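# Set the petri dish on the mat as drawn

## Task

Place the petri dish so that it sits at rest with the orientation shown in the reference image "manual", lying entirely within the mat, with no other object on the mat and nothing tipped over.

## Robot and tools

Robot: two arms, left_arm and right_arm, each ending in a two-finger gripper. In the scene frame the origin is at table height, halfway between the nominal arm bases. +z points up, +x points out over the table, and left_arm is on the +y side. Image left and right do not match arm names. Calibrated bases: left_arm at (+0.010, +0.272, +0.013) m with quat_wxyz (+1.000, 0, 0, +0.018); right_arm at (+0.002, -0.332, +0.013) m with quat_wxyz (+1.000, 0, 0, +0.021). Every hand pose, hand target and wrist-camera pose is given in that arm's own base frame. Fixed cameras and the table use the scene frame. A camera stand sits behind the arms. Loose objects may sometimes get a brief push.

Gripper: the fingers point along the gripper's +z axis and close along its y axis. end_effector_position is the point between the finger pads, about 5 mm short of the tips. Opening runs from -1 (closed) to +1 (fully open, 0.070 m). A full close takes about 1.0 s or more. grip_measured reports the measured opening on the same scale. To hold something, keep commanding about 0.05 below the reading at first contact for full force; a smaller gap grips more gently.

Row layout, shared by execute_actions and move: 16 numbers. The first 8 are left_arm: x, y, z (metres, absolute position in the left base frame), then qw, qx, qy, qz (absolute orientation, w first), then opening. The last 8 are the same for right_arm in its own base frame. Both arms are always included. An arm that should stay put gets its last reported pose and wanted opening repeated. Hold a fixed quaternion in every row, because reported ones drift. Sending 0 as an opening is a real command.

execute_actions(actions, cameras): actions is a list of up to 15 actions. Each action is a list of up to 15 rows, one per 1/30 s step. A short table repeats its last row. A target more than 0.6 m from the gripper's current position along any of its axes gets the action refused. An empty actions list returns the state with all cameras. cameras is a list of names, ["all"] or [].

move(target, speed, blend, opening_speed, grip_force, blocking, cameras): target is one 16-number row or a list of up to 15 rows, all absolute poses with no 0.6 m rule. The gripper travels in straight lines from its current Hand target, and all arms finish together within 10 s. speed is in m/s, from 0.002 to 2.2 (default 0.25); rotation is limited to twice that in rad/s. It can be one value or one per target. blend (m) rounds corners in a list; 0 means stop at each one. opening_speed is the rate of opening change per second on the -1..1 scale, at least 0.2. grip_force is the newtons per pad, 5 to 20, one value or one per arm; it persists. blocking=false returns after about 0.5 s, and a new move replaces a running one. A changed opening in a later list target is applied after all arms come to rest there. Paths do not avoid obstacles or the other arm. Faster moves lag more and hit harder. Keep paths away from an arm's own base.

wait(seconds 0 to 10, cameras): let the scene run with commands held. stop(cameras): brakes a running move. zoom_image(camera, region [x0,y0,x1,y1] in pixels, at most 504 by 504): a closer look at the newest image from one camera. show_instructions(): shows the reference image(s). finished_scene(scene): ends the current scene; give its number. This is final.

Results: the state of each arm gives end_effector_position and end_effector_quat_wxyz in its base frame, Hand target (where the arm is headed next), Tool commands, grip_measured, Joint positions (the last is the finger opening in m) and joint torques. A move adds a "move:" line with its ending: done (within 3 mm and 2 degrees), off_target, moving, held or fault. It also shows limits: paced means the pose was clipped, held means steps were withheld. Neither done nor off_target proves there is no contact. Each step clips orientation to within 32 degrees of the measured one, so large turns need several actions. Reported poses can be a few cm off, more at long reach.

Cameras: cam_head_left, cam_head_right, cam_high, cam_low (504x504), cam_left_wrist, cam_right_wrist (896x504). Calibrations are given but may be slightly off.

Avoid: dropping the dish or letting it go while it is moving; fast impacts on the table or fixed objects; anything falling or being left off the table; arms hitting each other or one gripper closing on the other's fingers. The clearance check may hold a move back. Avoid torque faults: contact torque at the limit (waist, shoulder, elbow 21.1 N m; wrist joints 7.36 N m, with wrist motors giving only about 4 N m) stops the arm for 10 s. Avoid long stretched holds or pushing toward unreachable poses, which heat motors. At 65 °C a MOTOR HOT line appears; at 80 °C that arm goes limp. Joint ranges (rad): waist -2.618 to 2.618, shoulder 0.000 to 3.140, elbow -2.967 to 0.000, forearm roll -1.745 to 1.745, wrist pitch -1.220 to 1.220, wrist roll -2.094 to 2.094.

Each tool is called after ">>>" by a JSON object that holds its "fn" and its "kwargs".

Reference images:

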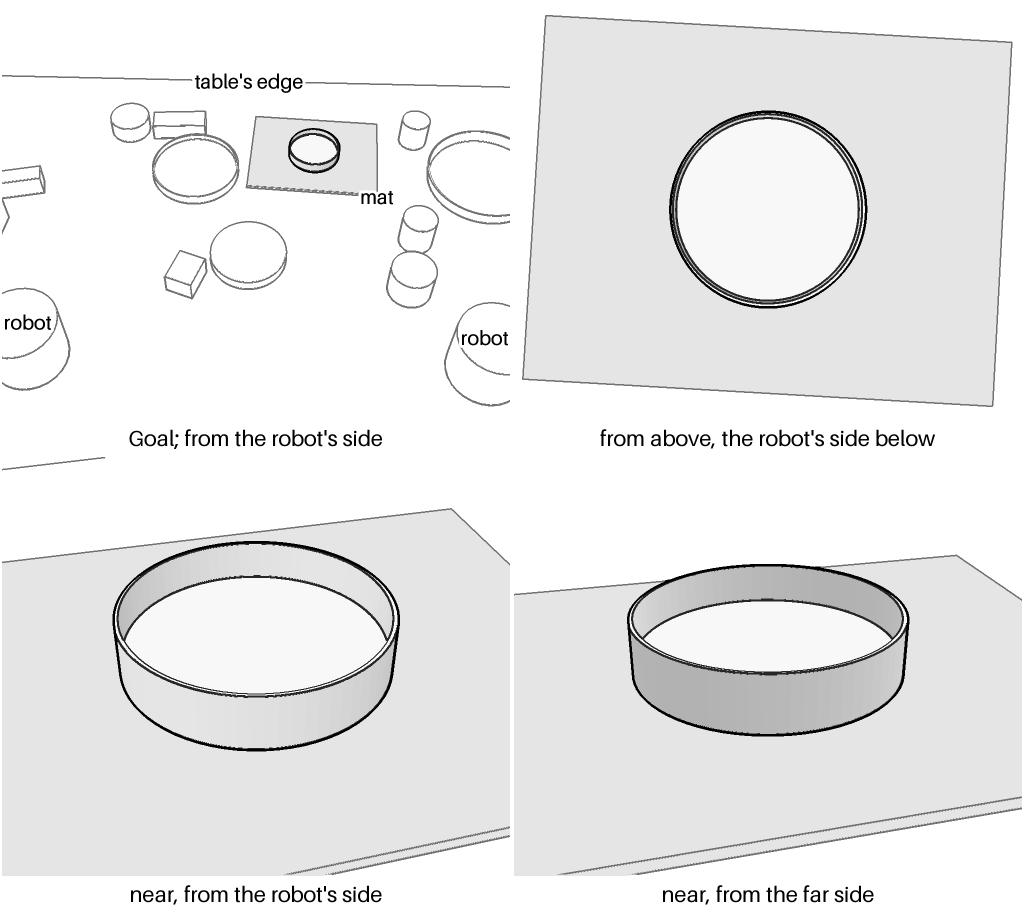

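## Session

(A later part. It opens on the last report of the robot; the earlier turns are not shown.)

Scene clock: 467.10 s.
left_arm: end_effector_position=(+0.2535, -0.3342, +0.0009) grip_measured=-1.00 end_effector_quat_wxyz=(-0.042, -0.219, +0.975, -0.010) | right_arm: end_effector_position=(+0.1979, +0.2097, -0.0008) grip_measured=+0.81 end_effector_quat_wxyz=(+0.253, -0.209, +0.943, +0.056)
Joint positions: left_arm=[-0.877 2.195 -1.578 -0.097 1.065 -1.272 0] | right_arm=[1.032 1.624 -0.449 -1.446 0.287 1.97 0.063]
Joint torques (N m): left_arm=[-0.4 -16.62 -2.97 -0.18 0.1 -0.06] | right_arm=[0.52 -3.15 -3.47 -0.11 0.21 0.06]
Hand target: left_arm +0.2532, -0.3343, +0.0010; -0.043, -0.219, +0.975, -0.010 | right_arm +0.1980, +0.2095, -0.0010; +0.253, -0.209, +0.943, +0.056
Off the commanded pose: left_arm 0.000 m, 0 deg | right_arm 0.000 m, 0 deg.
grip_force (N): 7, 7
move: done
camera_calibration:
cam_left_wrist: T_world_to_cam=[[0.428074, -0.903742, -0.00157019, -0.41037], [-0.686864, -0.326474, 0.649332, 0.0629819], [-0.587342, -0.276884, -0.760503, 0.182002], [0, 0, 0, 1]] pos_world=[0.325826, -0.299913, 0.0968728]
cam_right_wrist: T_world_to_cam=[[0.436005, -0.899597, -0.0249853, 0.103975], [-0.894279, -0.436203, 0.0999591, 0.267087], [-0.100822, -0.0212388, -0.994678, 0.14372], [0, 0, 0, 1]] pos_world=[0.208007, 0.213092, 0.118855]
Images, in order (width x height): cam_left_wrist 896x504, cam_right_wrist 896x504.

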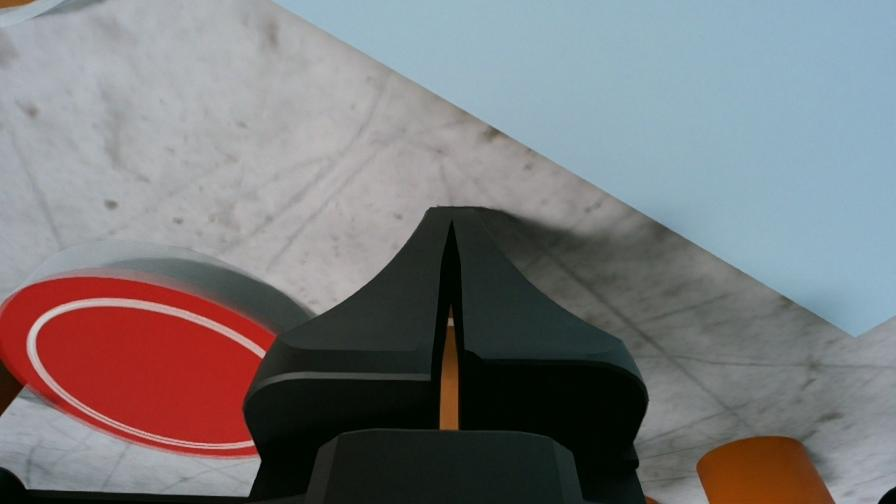

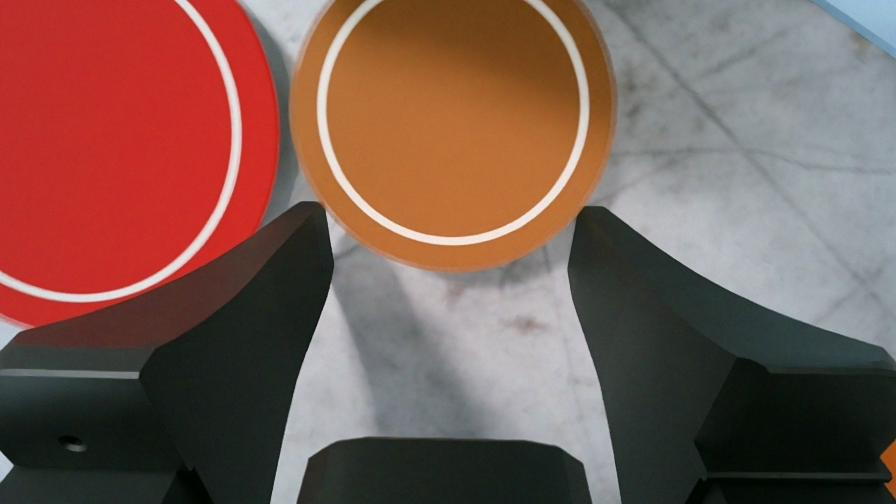

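>>> {"fn": "move", "kwargs": {"target": [[0.2532,-0.3343,0.001,-0.0426,-0.2188,0.9748,-0.0096,-1,0.1979,0.2096,-0.001,0.2527,-0.2090,0.9430,0.0560,1],[0.2532,-0.3343,0.001,-0.0426,-0.2188,0.9748,-0.0096,-1,0.2045,0.2127,-0.001,0.2527,-0.2090,0.9430,0.0560,1]], "speed": [0.05,0.04], "cameras": ["cam_left_wrist","cam_right_wrist"]}}

Scene clock: 474.43 s.
left_arm: end_effector_position=(+0.2542, -0.3339, +0.0008) grip_measured=-1.00 end_effector_quat_wxyz=(-0.041, -0.219, +0.975, -0.010) | right_arm: end_effector_position=(+0.2037, +0.2127, -0.0013) grip_measured=+0.99 end_effector_quat_wxyz=(+0.252, -0.210, +0.943, +0.056)
Joint positions: left_arm=[-0.876 2.195 -1.578 -0.095 1.064 -1.272 0] | right_arm=[1.013 1.641 -0.472 -1.435 0.277 1.941 0.07]
Joint torques (N m): left_arm=[-1.26 -16.06 -2.83 -0.82 0.45 -0.01] | right_arm=[-0.53 -3.51 -5.87 -0.27 0.47 0.06]
Hand target: left_arm +0.2532, -0.3343, +0.0010; -0.043, -0.219, +0.975, -0.010 | right_arm +0.2045, +0.2127, -0.0010; +0.253, -0.209, +0.943, +0.056
Off the commanded pose: left_arm 0.001 m, 0 deg | right_arm 0.001 m, 0 deg.
grip_force (N): 7, 7
move: done
camera_calibration:
cam_left_wrist: T_world_to_cam=[[0.427979, -0.903788, -0.00111213, -0.410339], [-0.6882, -0.326687, 0.647809, 0.0638085], [-0.585845, -0.276484, -0.761802, 0.182288], [0, 0, 0, 1]] pos_world=[0.326322, -0.299614, 0.0970754]
cam_right_wrist: T_world_to_cam=[[0.436518, -0.899336, -0.025421, 0.104065], [-0.893789, -0.436712, 0.102102, 0.273747], [-0.102926, -0.0218484, -0.994449, 0.144359], [0, 0, 0, 1]] pos_world=[0.214104, 0.216292, 0.118253]
Images, in order (width x height): cam_left_wrist 896x504, cam_right_wrist 896x504.

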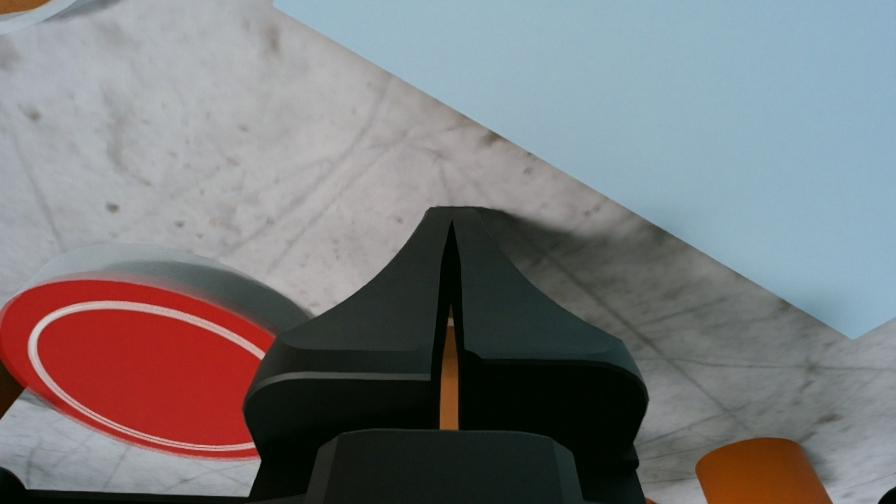

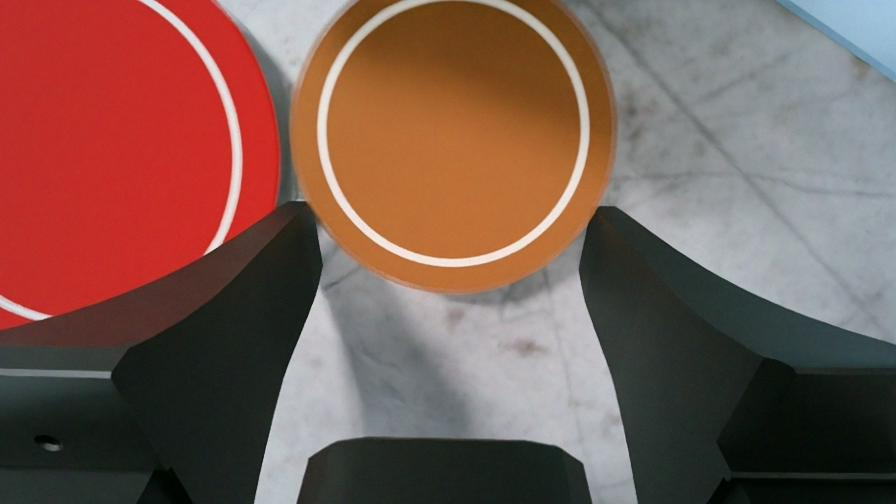

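>>> {"fn": "move", "kwargs": {"target": [[0.2532,-0.3343,0.001,-0.0426,-0.2188,0.9748,-0.0096,-1,0.2043,0.2127,-0.001,0.2527,-0.2090,0.9430,0.0560,0.8],[0.2534,-0.3342,0.001,-0.0426,-0.2188,0.9748,-0.0096,-1,0.2049,0.2131,0.0165,0.2813,-0.2075,0.9350,0.0624,0.8],[0.2534,-0.3342,0.001,-0.0426,-0.2188,0.9748,-0.0096,-1,0.2070,0.2141,0.0246,0.3098,-0.2052,0.9258,0.0687,0.8],[0.2536,-0.3341,0.001,-0.0426,-0.2188,0.9748,-0.0096,-1,0.2115,0.2162,0.033,0.3098,-0.2052,0.9258,0.0687,0.8]], "speed": [0.05,0.04,0.04,0.04], "blend": [0,0.003,0.003,0], "opening_speed": 0.6, "cameras": ["cam_left_wrist","cam_right_wrist"]}}

Scene clock: 483.10 s.
left_arm: end_effector_position=(+0.2530, -0.3343, +0.0009) grip_measured=-1.00 end_effector_quat_wxyz=(-0.043, -0.219, +0.975, -0.009) | right_arm: end_effector_position=(+0.2114, +0.2159, +0.0328) grip_measured=+0.87 end_effector_quat_wxyz=(+0.310, -0.205, +0.926, +0.068)
Joint positions: left_arm=[-0.878 2.195 -1.578 -0.097 1.066 -1.271 0] | right_arm=[1.056 1.528 -0.456 -1.474 0.359 1.986 0.065]
Joint torques (N m): left_arm=[0.3 -16.09 -3.18 -0.21 -0.04 0.1] | right_arm=[0.08 -3.18 -4.35 -0.22 0.09 0.16]
Hand target: left_arm +0.2536, -0.3341, +0.0010; -0.043, -0.219, +0.975, -0.010 | right_arm +0.2115, +0.2162, +0.0330; +0.310, -0.205, +0.926, +0.069
Off the commanded pose: left_arm 0.001 m, 0 deg | right_arm 0.000 m, 0 deg.
grip_force (N): 7, 7
move: done
camera_calibration:
cam_left_wrist: T_world_to_cam=[[0.42692, -0.904286, -0.00229234, -0.410143], [-0.686632, -0.325811, 0.64991, 0.0627798], [-0.588452, -0.275886, -0.760008, 0.182384], [0, 0, 0, 1]] pos_world=[0.325529, -0.300115, 0.096872]
cam_right_wrist: T_world_to_cam=[[0.437635, -0.89887, -0.0225319, 0.103997], [-0.899108, -0.437224, -0.0209996, 0.283713], [0.00902446, 0.0294488, -0.999526, 0.144624], [0, 0, 0, 1]] pos_world=[0.208271, 0.213267, 0.152857]
Images, in order (width x height): cam_left_wrist 896x504, cam_right_wrist 896x504.

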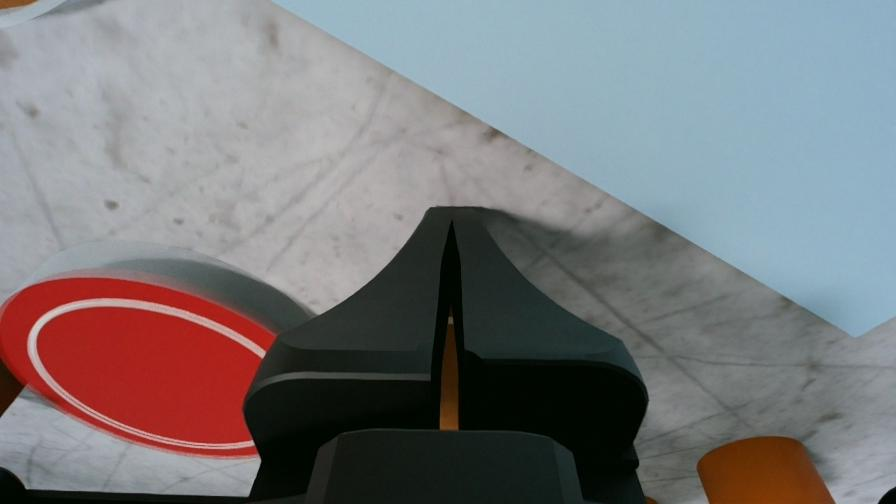

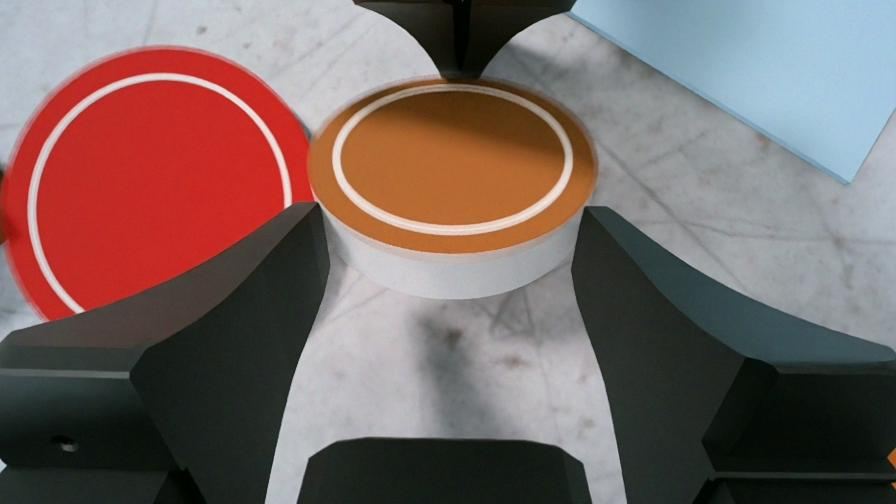

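>>> {"fn": "move", "kwargs": {"target": [[0.2540,-0.3339,0.001,-0.0426,-0.2188,0.9748,-0.0096,-1,0.2182,0.2191,0.0378,0.3098,-0.2052,0.9258,0.0687,0.84],[0.2550,-0.3335,0.001,-0.0426,-0.2188,0.9748,-0.0096,-1,0.2250,0.2222,0.0405,0.3098,-0.2052,0.9258,0.0687,0.84]], "speed": [0.03,0.03], "blend": [0.003,0], "cameras": ["cam_left_wrist","cam_right_wrist"]}}

Scene clock: 491.97 s.
left_arm: end_effector_position=(+0.2557, -0.3332, +0.0011) grip_measured=-1.00 end_effector_quat_wxyz=(-0.042, -0.219, +0.975, -0.010) | right_arm: end_effector_position=(+0.2252, +0.2228, +0.0412) grip_measured=+0.89 end_effector_quat_wxyz=(+0.311, -0.205, +0.925, +0.070)
Joint positions: left_arm=[-0.872 2.196 -1.581 -0.095 1.066 -1.268 0] | right_arm=[1.011 1.537 -0.516 -1.37 0.34 1.835 0.066]
Joint torques (N m): left_arm=[-2.3 -14.13 -2.72 -0.96 0.64 0.1] | right_arm=[-0.26 -0.22 -2.67 -0.12 -0.05 0.16]
Hand target: left_arm +0.2550, -0.3335, +0.0010; -0.043, -0.219, +0.975, -0.010 | right_arm +0.2250, +0.2222, +0.0405; +0.310, -0.205, +0.926, +0.069
Off the commanded pose: left_arm 0.001 m, 0 deg | right_arm 0.001 m, 0 deg.
grip_force (N): 7, 7
move: done
camera_calibration:
cam_left_wrist: T_world_to_cam=[[0.427765, -0.90389, -0.000545911, -0.410405], [-0.687984, -0.32598, 0.648394, 0.0650946], [-0.586255, -0.276985, -0.761305, 0.183508], [0, 0, 0, 1]] pos_world=[0.327923, -0.298913, 0.0972741]
cam_right_wrist: T_world_to_cam=[[0.438568, -0.898364, -0.0244934, 0.104034], [-0.898637, -0.43806, -0.0235355, 0.299542], [0.0104139, 0.0323326, -0.999423, 0.151747], [0, 0, 0, 1]] pos_world=[0.221973, 0.219772, 0.161257]
Images, in order (width x height): cam_left_wrist 896x504, cam_right_wrist 896x504.

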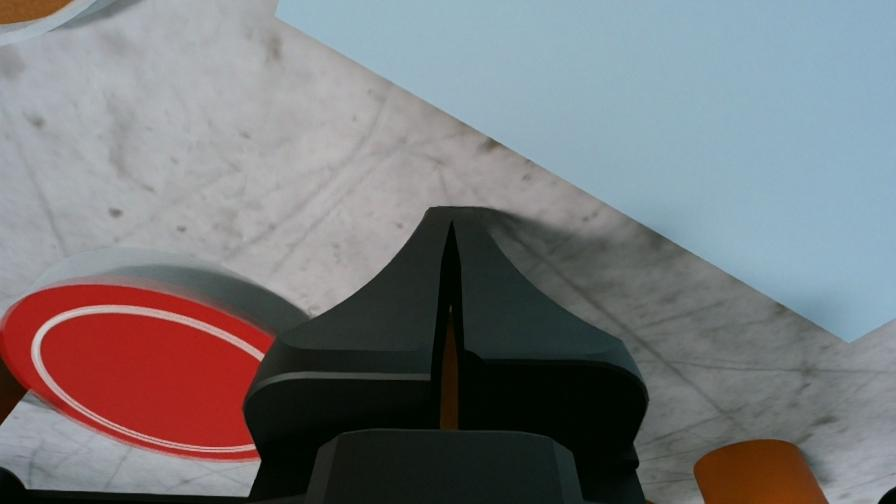

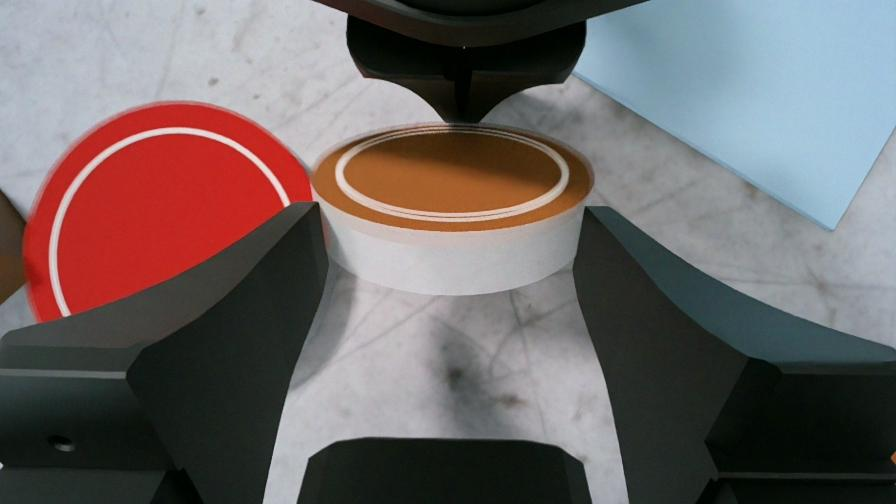

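>>> {"fn": "move", "kwargs": {"target": [[0.2570,-0.3325,0.001,-0.0426,-0.2188,0.9748,-0.0096,-1,0.2320,0.2255,0.0428,0.3098,-0.2052,0.9258,0.0687,0.84],[0.2580,-0.3320,0.001,-0.0426,-0.2188,0.9748,-0.0096,-1,0.2388,0.2287,0.0438,0.3098,-0.2052,0.9258,0.0687,0.84]], "speed": [0.03,0.03], "blend": [0.003,0], "cameras": ["cam_left_wrist","cam_right_wrist"]}}

Scene clock: 501.60 s.
left_arm: end_effector_position=(+0.2562, -0.3321, +0.0008) grip_measured=-1.00 end_effector_quat_wxyz=(-0.044, -0.218, +0.975, -0.008) | right_arm: end_effector_position=(+0.2399, +0.2287, +0.0448) grip_measured=+0.99 end_effector_quat_wxyz=(+0.311, -0.204, +0.926, +0.068)
Joint positions: left_arm=[-0.868 2.199 -1.585 -0.098 1.073 -1.26 0] | right_arm=[0.97 1.567 -0.571 -1.315 0.325 1.743 0.069]
Joint torques (N m): left_arm=[-1.22 -14.76 -2.97 -0.73 -0.03 0.09] | right_arm=[0.4 0.4 -0.47 0.09 -0.27 0.06]
Hand target: left_arm +0.2580, -0.3320, +0.0010; -0.043, -0.219, +0.975, -0.010 | right_arm +0.2388, +0.2287, +0.0438; +0.310, -0.205, +0.926, +0.069
Off the commanded pose: left_arm 0.002 m, 0 deg | right_arm 0.001 m, 0 deg.
grip_force (N): 7, 7
move: done
camera_calibration:
cam_left_wrist: T_world_to_cam=[[0.42585, -0.90478, -0.00494361, -0.409375], [-0.684999, -0.325966, 0.651554, 0.0652272], [-0.591124, -0.274078, -0.758587, 0.186126], [0, 0, 0, 1]] pos_world=[0.329036, -0.298119, 0.0966699]
cam_right_wrist: T_world_to_cam=[[0.436174, -0.899583, -0.0224049, 0.103777], [-0.899778, -0.435656, -0.0245706, 0.315133], [0.0123425, 0.0308765, -0.999447, 0.154778], [0, 0, 0, 1]] pos_world=[0.236374, 0.225866, 0.16476]
Images, in order (width x height): cam_left_wrist 896x504, cam_right_wrist 896x504.

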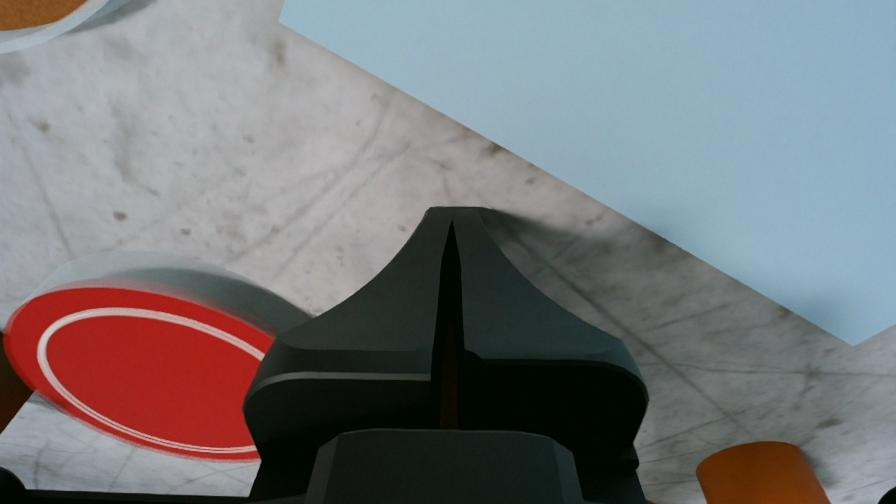

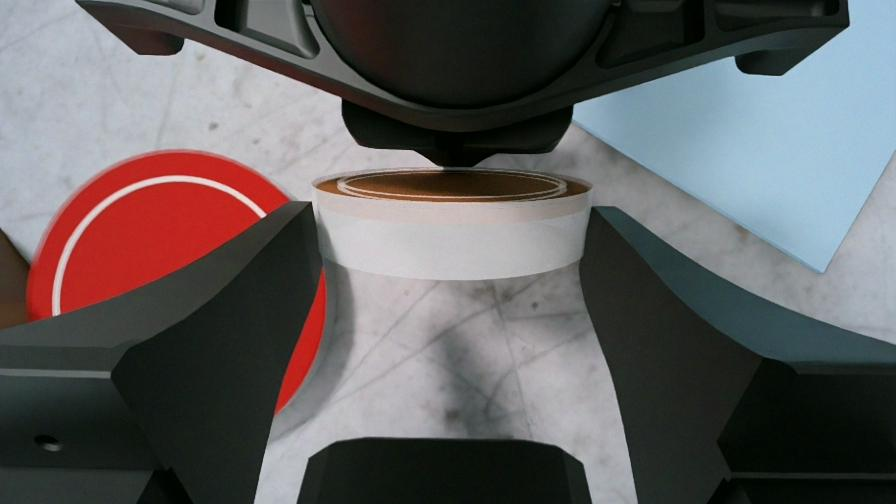

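>>> {"fn": "move", "kwargs": {"target": [[0.2720,-0.3250,0.001,-0.0426,-0.2188,0.9748,-0.0096,-1,0.2399,0.2289,0.0448,0.3098,-0.2052,0.9258,0.0687,0.84],[0.3000,-0.3100,0.02,-0.0426,-0.2188,0.9748,-0.0096,-1,0.2399,0.2289,0.0448,0.3098,-0.2052,0.9258,0.0687,0.84]], "speed": [0.04,0.1], "blend": [0.005,0], "cameras": ["cam_left_wrist","cam_right_wrist","cam_low"]}}

Scene clock: 521.13 s.
left_arm: end_effector_position=(+0.3006, -0.3099, +0.0204) grip_measured=-1.00 end_effector_quat_wxyz=(-0.042, -0.219, +0.975, -0.010) | right_arm: end_effector_position=(+0.2396, +0.2289, +0.0443) grip_measured=+0.99 end_effector_quat_wxyz=(+0.309, -0.206, +0.926, +0.069)
Joint positions: left_arm=[-0.759 2.217 -1.703 -0.088 1.176 -1.165 0] | right_arm=[0.968 1.567 -0.574 -1.299 0.321 1.724 0.07]
Joint torques (N m): left_arm=[-0.38 -14.2 -2.32 -0.08 -0.11 -0.09] | right_arm=[0.14 -1.24 -2.12 -0.03 -0.1 0.06]
Hand target: left_arm +0.3000, -0.3100, +0.0200; -0.043, -0.219, +0.975, -0.010 | right_arm +0.2399, +0.2289, +0.0448; +0.310, -0.205, +0.926, +0.069
Off the commanded pose: left_arm 0.001 m, 0 deg | right_arm 0.001 m, 0 deg.
grip_force (N): 7, 7
move: done
camera_calibration:
cam_left_wrist: T_world_to_cam=[[0.427038, -0.904233, -0.000781043, -0.408381], [-0.687603, -0.325292, 0.649143, 0.0911629], [-0.587231, -0.276672, -0.760666, 0.231336], [0, 0, 0, 1]] pos_world=[0.372926, -0.275613, 0.116473]
cam_right_wrist: T_world_to_cam=[[0.438631, -0.898372, -0.0230256, 0.103247], [-0.898632, -0.438241, -0.0201516, 0.315151], [0.00801283, 0.0295307, -0.999532, 0.1557], [0, 0, 0, 1]] pos_world=[0.23667, 0.226268, 0.164356]
Images, in order (width x height): cam_low 504x504, cam_left_wrist 896x504, cam_right_wrist 896x504.

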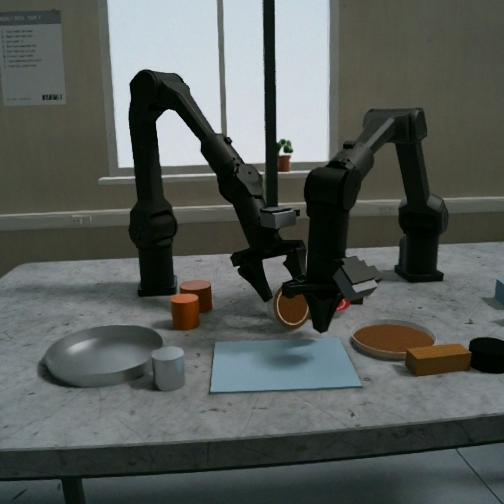

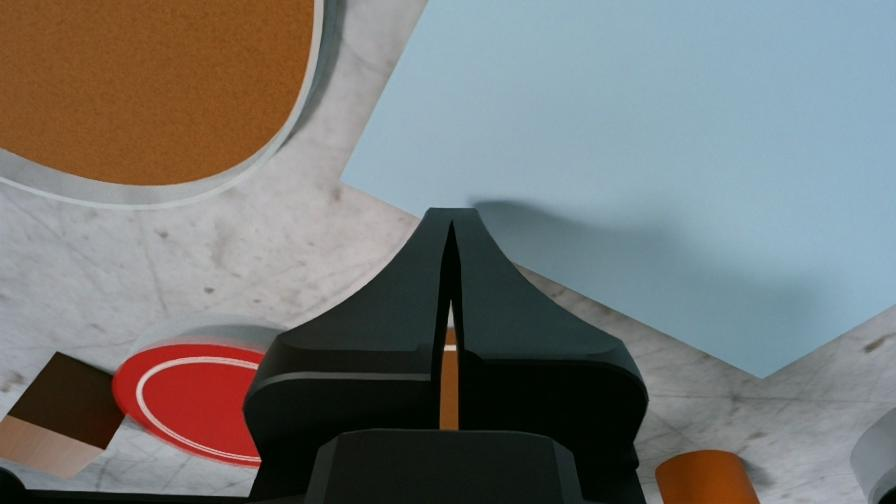

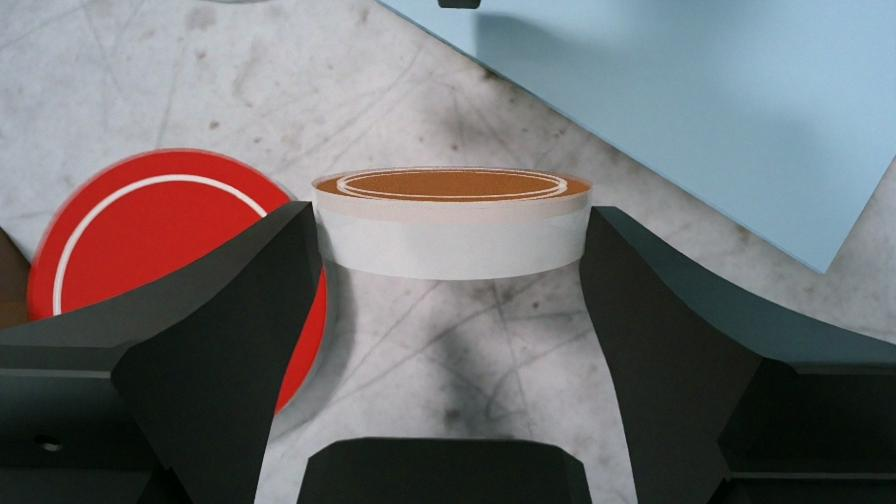

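>>> {"fn": "move", "kwargs": {"target": [[0.3000,-0.25,0.12,-0.0426,-0.2188,0.9748,-0.0096,-1,0.2399,0.2289,0.0446,0.3098,-0.2052,0.9258,0.0687,0.84],[0.3000,-0.25,0.12,-0.0426,-0.2188,0.9748,-0.0096,-1,0.2500,0.2337,0.0440,0.3098,-0.2052,0.9258,0.0687,0.84],[0.3000,-0.25,0.12,-0.0426,-0.2188,0.9748,-0.0096,-1,0.2605,0.2387,0.0435,0.3098,-0.2052,0.9258,0.0687,0.84]], "speed": [0.2,0.03,0.03], "blend": [0,0.003,0], "cameras": ["cam_right_wrist","cam_low"]}}

Scene clock: 533.93 s.
left_arm: end_effector_position=(+0.2998, -0.2499, +0.1196) grip_measured=-1.00 end_effector_quat_wxyz=(+0.000, -0.221, +0.973, -0.060) | right_arm: end_effector_position=(+0.2607, +0.2388, +0.0436) grip_measured=+0.84 end_effector_quat_wxyz=(+0.310, -0.205, +0.926, +0.069)
Joint positions: left_arm=[-0.651 1.874 -1.535 -0.082 1.227 -1.074 0] | right_arm=[0.918 1.632 -0.65 -1.281 0.295 1.664 0.064]
Joint torques (N m): left_arm=[-0.26 -12.57 -3.4 -0.08 -0.1 -0.06] | right_arm=[0.48 -4.47 -3.84 -0.14 0.01 0.11]
Hand target: left_arm +0.2998, -0.2499, +0.1196; +0.000, -0.221, +0.973, -0.060 | right_arm +0.2605, +0.2387, +0.0435; +0.310, -0.205, +0.926, +0.069
Off the commanded pose: left_arm 0.000 m, 8 deg | right_arm 0.000 m, 0 deg.
joint sent to its limit (left arm) — joint 5 (wrist pitch), upper limit. The joint targets are off in orientation, not in position.
grip_force (N): 7, 7
move: off_target (left_arm)
camera_calibration:
cam_right_wrist: T_world_to_cam=[[0.43758, -0.89888, -0.023212, 0.103287], [-0.899131, -0.437143, -0.021662, 0.338331], [0.00932456, 0.0303495, -0.999496, 0.154008], [0, 0, 0, 1]] pos_world=[0.257571, 0.236068, 0.163657]
Images, in order (width x height): cam_low 504x504, cam_right_wrist 896x504.

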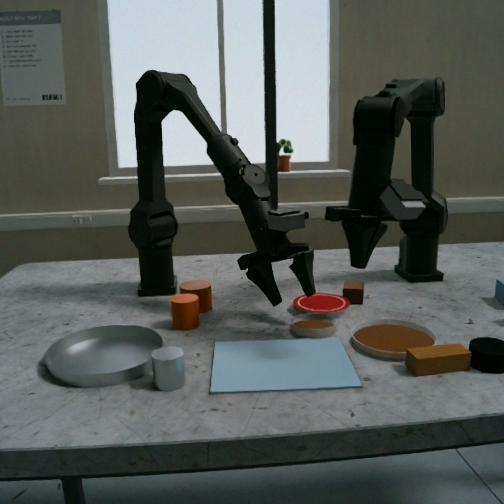

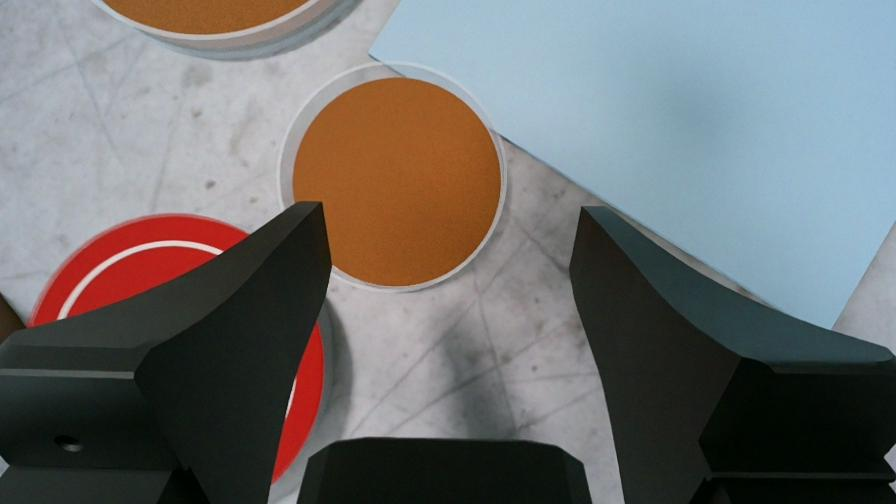

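>>> {"fn": "move", "kwargs": {"target": [[0.3000,-0.15,0.16,0.0,-0.221,0.973,-0.060,-1,0.2500,0.2337,0.085,0.3098,-0.2052,0.9258,0.0687,0.84],[0.3000,-0.12,0.18,0.0,-0.221,0.973,-0.060,-1,0.2609,0.2327,0.055,0,0.165,0.9863,0,-0.3]], "speed": [0.2,0.4], "cameras": ["cam_right_wrist","cam_head_right"]}}

Scene clock: 552.47 s.
left_arm: end_effector_position=(+0.3000, -0.1200, +0.1798) grip_measured=-1.00 end_effector_quat_wxyz=(+0.065, -0.224, +0.968, -0.098) | right_arm: end_effector_position=(+0.2608, +0.2327, +0.0549) grip_measured=-0.30 end_effector_quat_wxyz=(+0.000, +0.165, +0.986, +0.000)
Joint positions: left_arm=[-0.312 1.521 -1.3 -0.106 1.227 -0.742 0] | right_arm=[0.728 1.872 -1.27 0.001 1.056 1.06 0.025]
Joint torques (N m): left_arm=[-0.09 -8.65 -2.77 0.01 0.06 -0.01] | right_arm=[0.84 -6.65 -4.05 -0.19 -0.09 0.03]
Hand target: left_arm +0.2999, -0.1200, +0.1795; +0.065, -0.224, +0.968, -0.097 | right_arm +0.2609, +0.2327, +0.0550; +0.000, +0.165, +0.986, +0.000
Off the commanded pose: left_arm 0.000 m, 9 deg | right_arm 0.000 m, 0 deg.
joint sent to its limit (left arm) — joint 5 (wrist pitch), upper limit. The joint targets are off in orientation, not in position.
grip_force (N): 7, 7
move: off_target (left_arm)
camera_calibration:
cam_right_wrist: T_world_to_cam=[[-0.326131, -0.944899, -0.0283729, 0.308169], [-0.771801, 0.248815, 0.585162, 0.109883], [-0.545859, 0.212737, -0.81042, 0.257454], [0, 0, 0, 1]] pos_world=[0.325845, 0.209078, 0.15309]
Images, in order (width x height): cam_head_right 504x504, cam_right_wrist 896x504.

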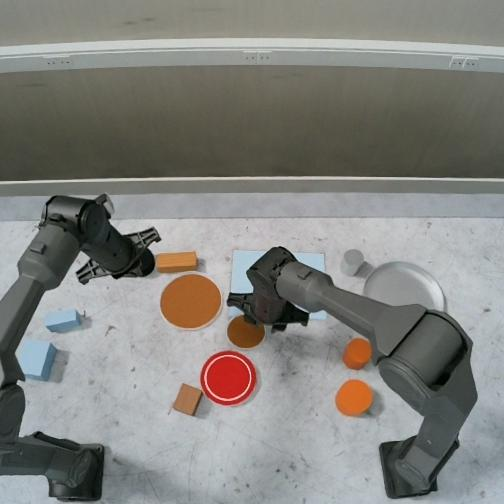

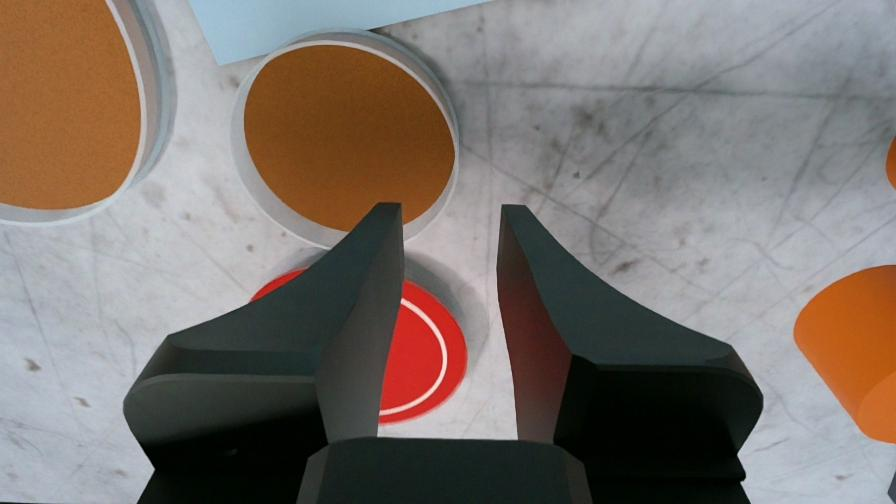

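>>> {"fn": "move", "kwargs": {"target": [[0.3000,-0.12,0.18,0.0,-0.221,0.973,-0.060,-1,0.2648,0.2322,0.04,0,0.165,0.9863,0,-0.3],[0.3000,-0.12,0.18,0.0,-0.221,0.973,-0.060,-1,0.2648,0.2322,0.001,0,0.165,0.9863,0,-0.3],[0.3000,-0.12,0.18,0.0,-0.221,0.973,-0.060,-1,0.2648,0.2322,0.001,0,0.165,0.9863,0,-1],[0.3000,-0.12,0.18,0.0,-0.221,0.973,-0.060,-1,0.2648,0.2322,0.045,0,0.165,0.9863,0,-1]], "speed": [0.1,0.06,0.06,0.06], "opening_speed": 0.8, "grip_force": 14, "cameras": ["cam_right_wrist","cam_low"]}}

Scene clock: 565.30 s.
left_arm: end_effector_position=(+0.3000, -0.1200, +0.1794) grip_measured=-1.00 end_effector_quat_wxyz=(+0.064, -0.224, +0.968, -0.097) | right_arm: end_effector_position=(+0.2647, +0.2324, +0.0452) grip_measured=-0.94 end_effector_quat_wxyz=(+0.000, +0.165, +0.986, +0.000)
Joint positions: left_arm=[-0.312 1.521 -1.3 -0.106 1.227 -0.742 0] | right_arm=[0.72 1.895 -1.262 0.001 1.025 1.052 0.002]
Joint torques (N m): left_arm=[0.29 -8.53 -3.47 -0.06 0.07 -0.01] | right_arm=[0.73 -6.19 -4.28 -0.05 -0.11 0.02]
Hand target: left_arm +0.2999, -0.1200, +0.1795; +0.065, -0.224, +0.968, -0.097 | right_arm +0.2648, +0.2322, +0.0450; +0.000, +0.165, +0.986, +0.000
Off the commanded pose: left_arm 0.001 m, 9 deg | right_arm 0.000 m, 0 deg.
joint sent to its limit (left arm) — joint 5 (wrist pitch), upper limit. The joint targets are off in orientation, not in position.
grip_force (N): 14, 14
move: off_target (left_arm)
camera_calibration:
cam_right_wrist: T_world_to_cam=[[-0.326273, -0.944834, -0.0288789, 0.308865], [-0.772033, 0.248723, 0.584895, 0.118668], [-0.545446, 0.213131, -0.810595, 0.25164], [0, 0, 0, 1]] pos_world=[0.329646, 0.208679, 0.143489]
Images, in order (width x height): cam_low 504x504, cam_right_wrist 896x504.

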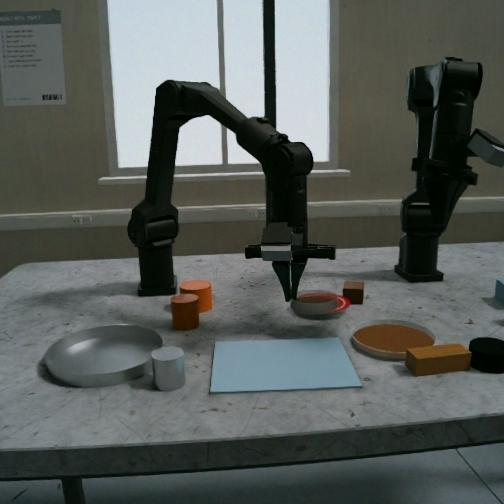

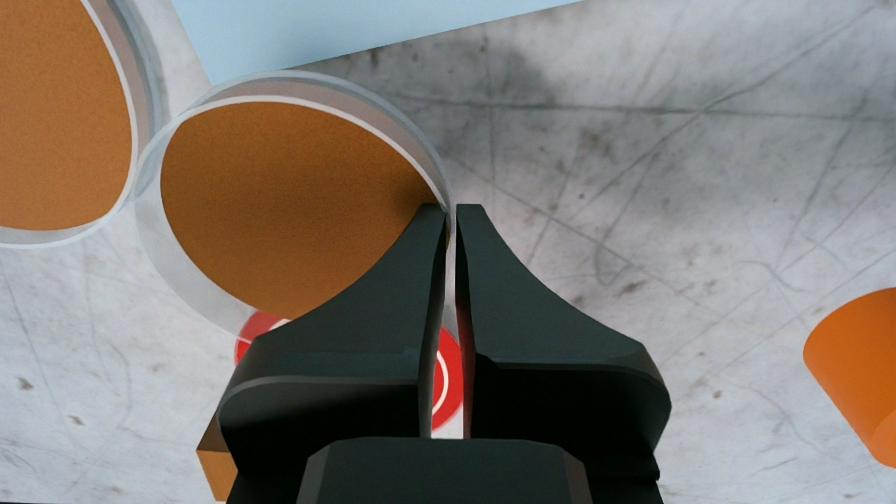

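>>> {"fn": "move", "kwargs": {"target": [[0.3000,-0.12,0.18,0.0,-0.221,0.973,-0.060,-1,0.368,0.1676,0.045,0,0.165,0.9863,0,-1],[0.3000,-0.12,0.18,0.0,-0.221,0.973,-0.060,-1,0.368,0.1676,0.016,0,0.165,0.9863,0,-1]], "speed": [0.18,0.06], "cameras": ["cam_right_wrist","cam_low","cam_head_left"]}}

Scene clock: 576.63 s.
left_arm: end_effector_position=(+0.3000, -0.1200, +0.1794) grip_measured=-1.00 end_effector_quat_wxyz=(+0.064, -0.224, +0.968, -0.097) | right_arm: end_effector_position=(+0.3681, +0.1674, +0.0158) grip_measured=-0.94 end_effector_quat_wxyz=(+0.000, +0.165, +0.986, +0.000)
Joint positions: left_arm=[-0.312 1.521 -1.3 -0.106 1.227 -0.742 0] | right_arm=[0.427 2.106 -1.486 0 1.038 0.758 0.002]
Joint torques (N m): left_arm=[0.34 -8.56 -2.97 -0.1 0.06 0.01] | right_arm=[0.85 -7.66 -4.67 -0.03 0.03 0.24]
Hand target: left_arm +0.2999, -0.1200, +0.1795; +0.065, -0.224, +0.968, -0.097 | right_arm +0.3680, +0.1676, +0.0160; +0.000, +0.165, +0.986, +0.000
Off the commanded pose: left_arm 0.001 m, 9 deg | right_arm 0.000 m, 0 deg.
joint sent to its limit (left arm) — joint 5 (wrist pitch), upper limit. The joint targets are off in orientation, not in position.
grip_force (N): 14, 14
move: off_target (left_arm)
camera_calibration:
cam_right_wrist: T_world_to_cam=[[-0.325311, -0.945181, -0.0283961, 0.280105], [-0.772536, 0.248333, 0.584397, 0.232141], [-0.545309, 0.212048, -0.810971, 0.298159], [0, 0, 0, 1]] pos_world=[0.433047, 0.143877, 0.11409]
Images, in order (width x height): cam_head_left 504x504, cam_low 504x504, cam_right_wrist 896x504.

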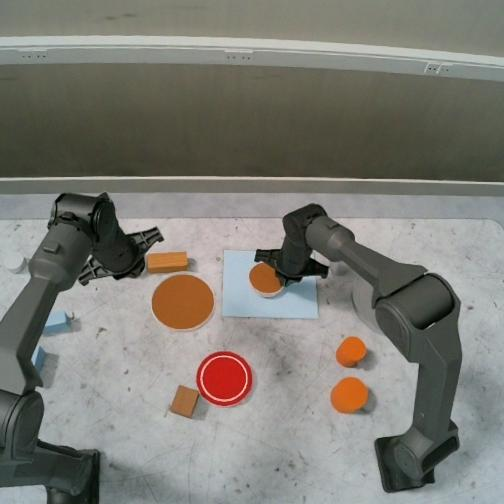

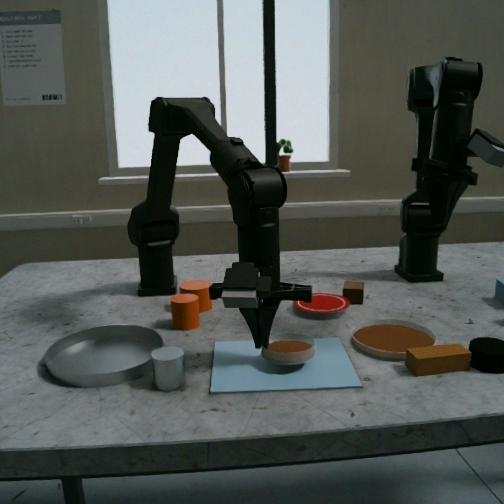

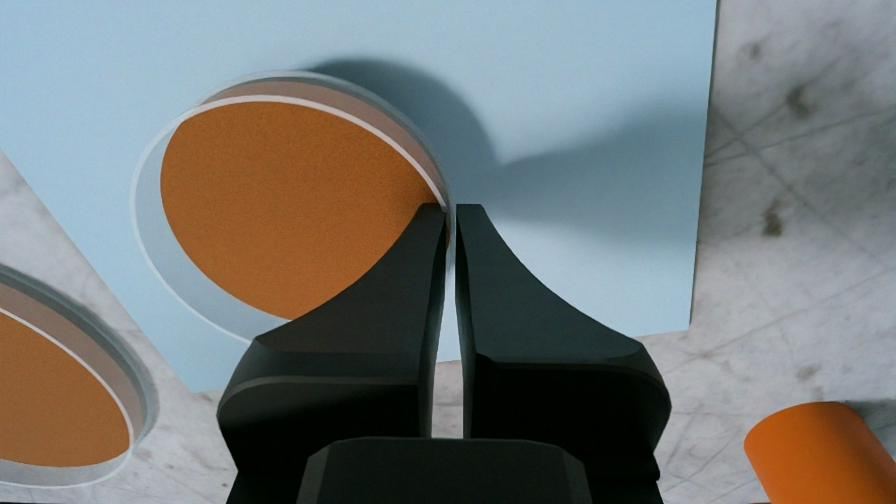

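>>> {"fn": "move", "kwargs": {"target": [[0.3000,-0.12,0.18,0.0,-0.221,0.973,-0.060,-1,0.368,0.1676,0.0065,0,0.165,0.9863,0,-1],[0.3000,-0.12,0.18,0.0,-0.221,0.973,-0.060,-1,0.368,0.1676,0.0065,0,0.165,0.9863,0,-0.4],[0.3000,-0.12,0.18,0.0,-0.221,0.973,-0.060,-1,0.368,0.1676,0.06,0,0.165,0.9863,0,-0.4],[0.3000,-0.12,0.18,0.0,-0.221,0.973,-0.060,-1,0.27,0.06,0.15,0,0.165,0.9863,0,-0.4]], "speed": [0.03,0.05,0.1,0.25], "opening_speed": 0.8, "cameras": ["cam_low","cam_head_left"]}}

Scene clock: 588.07 s.
left_arm: end_effector_position=(+0.3000, -0.1200, +0.1794) grip_measured=-1.00 end_effector_quat_wxyz=(+0.064, -0.224, +0.968, -0.097) | right_arm: end_effector_position=(+0.2700, +0.0598, +0.1495) grip_measured=-0.40 end_effector_quat_wxyz=(+0.048, +0.165, +0.985, +0.019)
Joint positions: left_arm=[-0.312 1.521 -1.3 -0.106 1.227 -0.742 0] | right_arm=[0.218 1.452 -1.127 0 1.229 0.55 0.021]
Joint torques (N m): left_arm=[0.03 -8.46 -3.6 -0.05 0.05 0.06] | right_arm=[0.95 -3.43 -5.29 -0.02 -0.02 0.25]
Hand target: left_arm +0.2999, -0.1200, +0.1795; +0.065, -0.224, +0.968, -0.097 | right_arm +0.2700, +0.0600, +0.1495; +0.048, +0.165, +0.985, +0.019
Off the commanded pose: left_arm 0.001 m, 9 deg | right_arm 0.001 m, 6 deg.
joint sent to its limit (left arm) — joint 5 (wrist pitch), upper limit. The joint targets are off in orientation, not in position.
joint sent to its limit (right arm) — joint 5 (wrist pitch), upper limit. The joint targets are off in orientation, not in position.
grip_force (N): 14, 14
move: off_target (left_arm, right_arm)
Images, in order (width x height): cam_head_left 504x504, cam_low 504x504.

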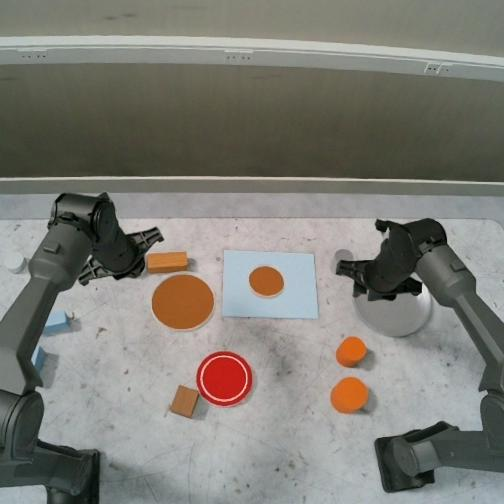

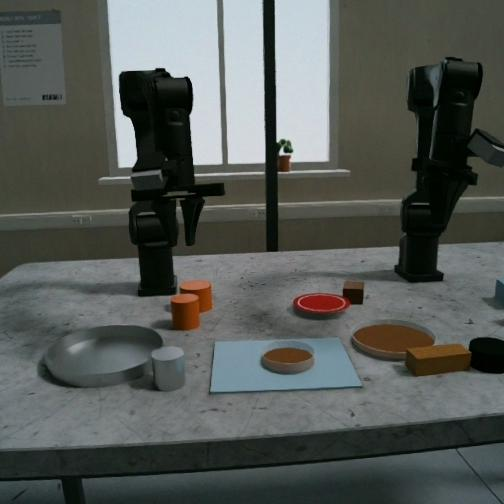

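Done.

>>> {"fn": "finished_scene", "kwargs": {"scene": 1}}

The scene is finished: the task was done.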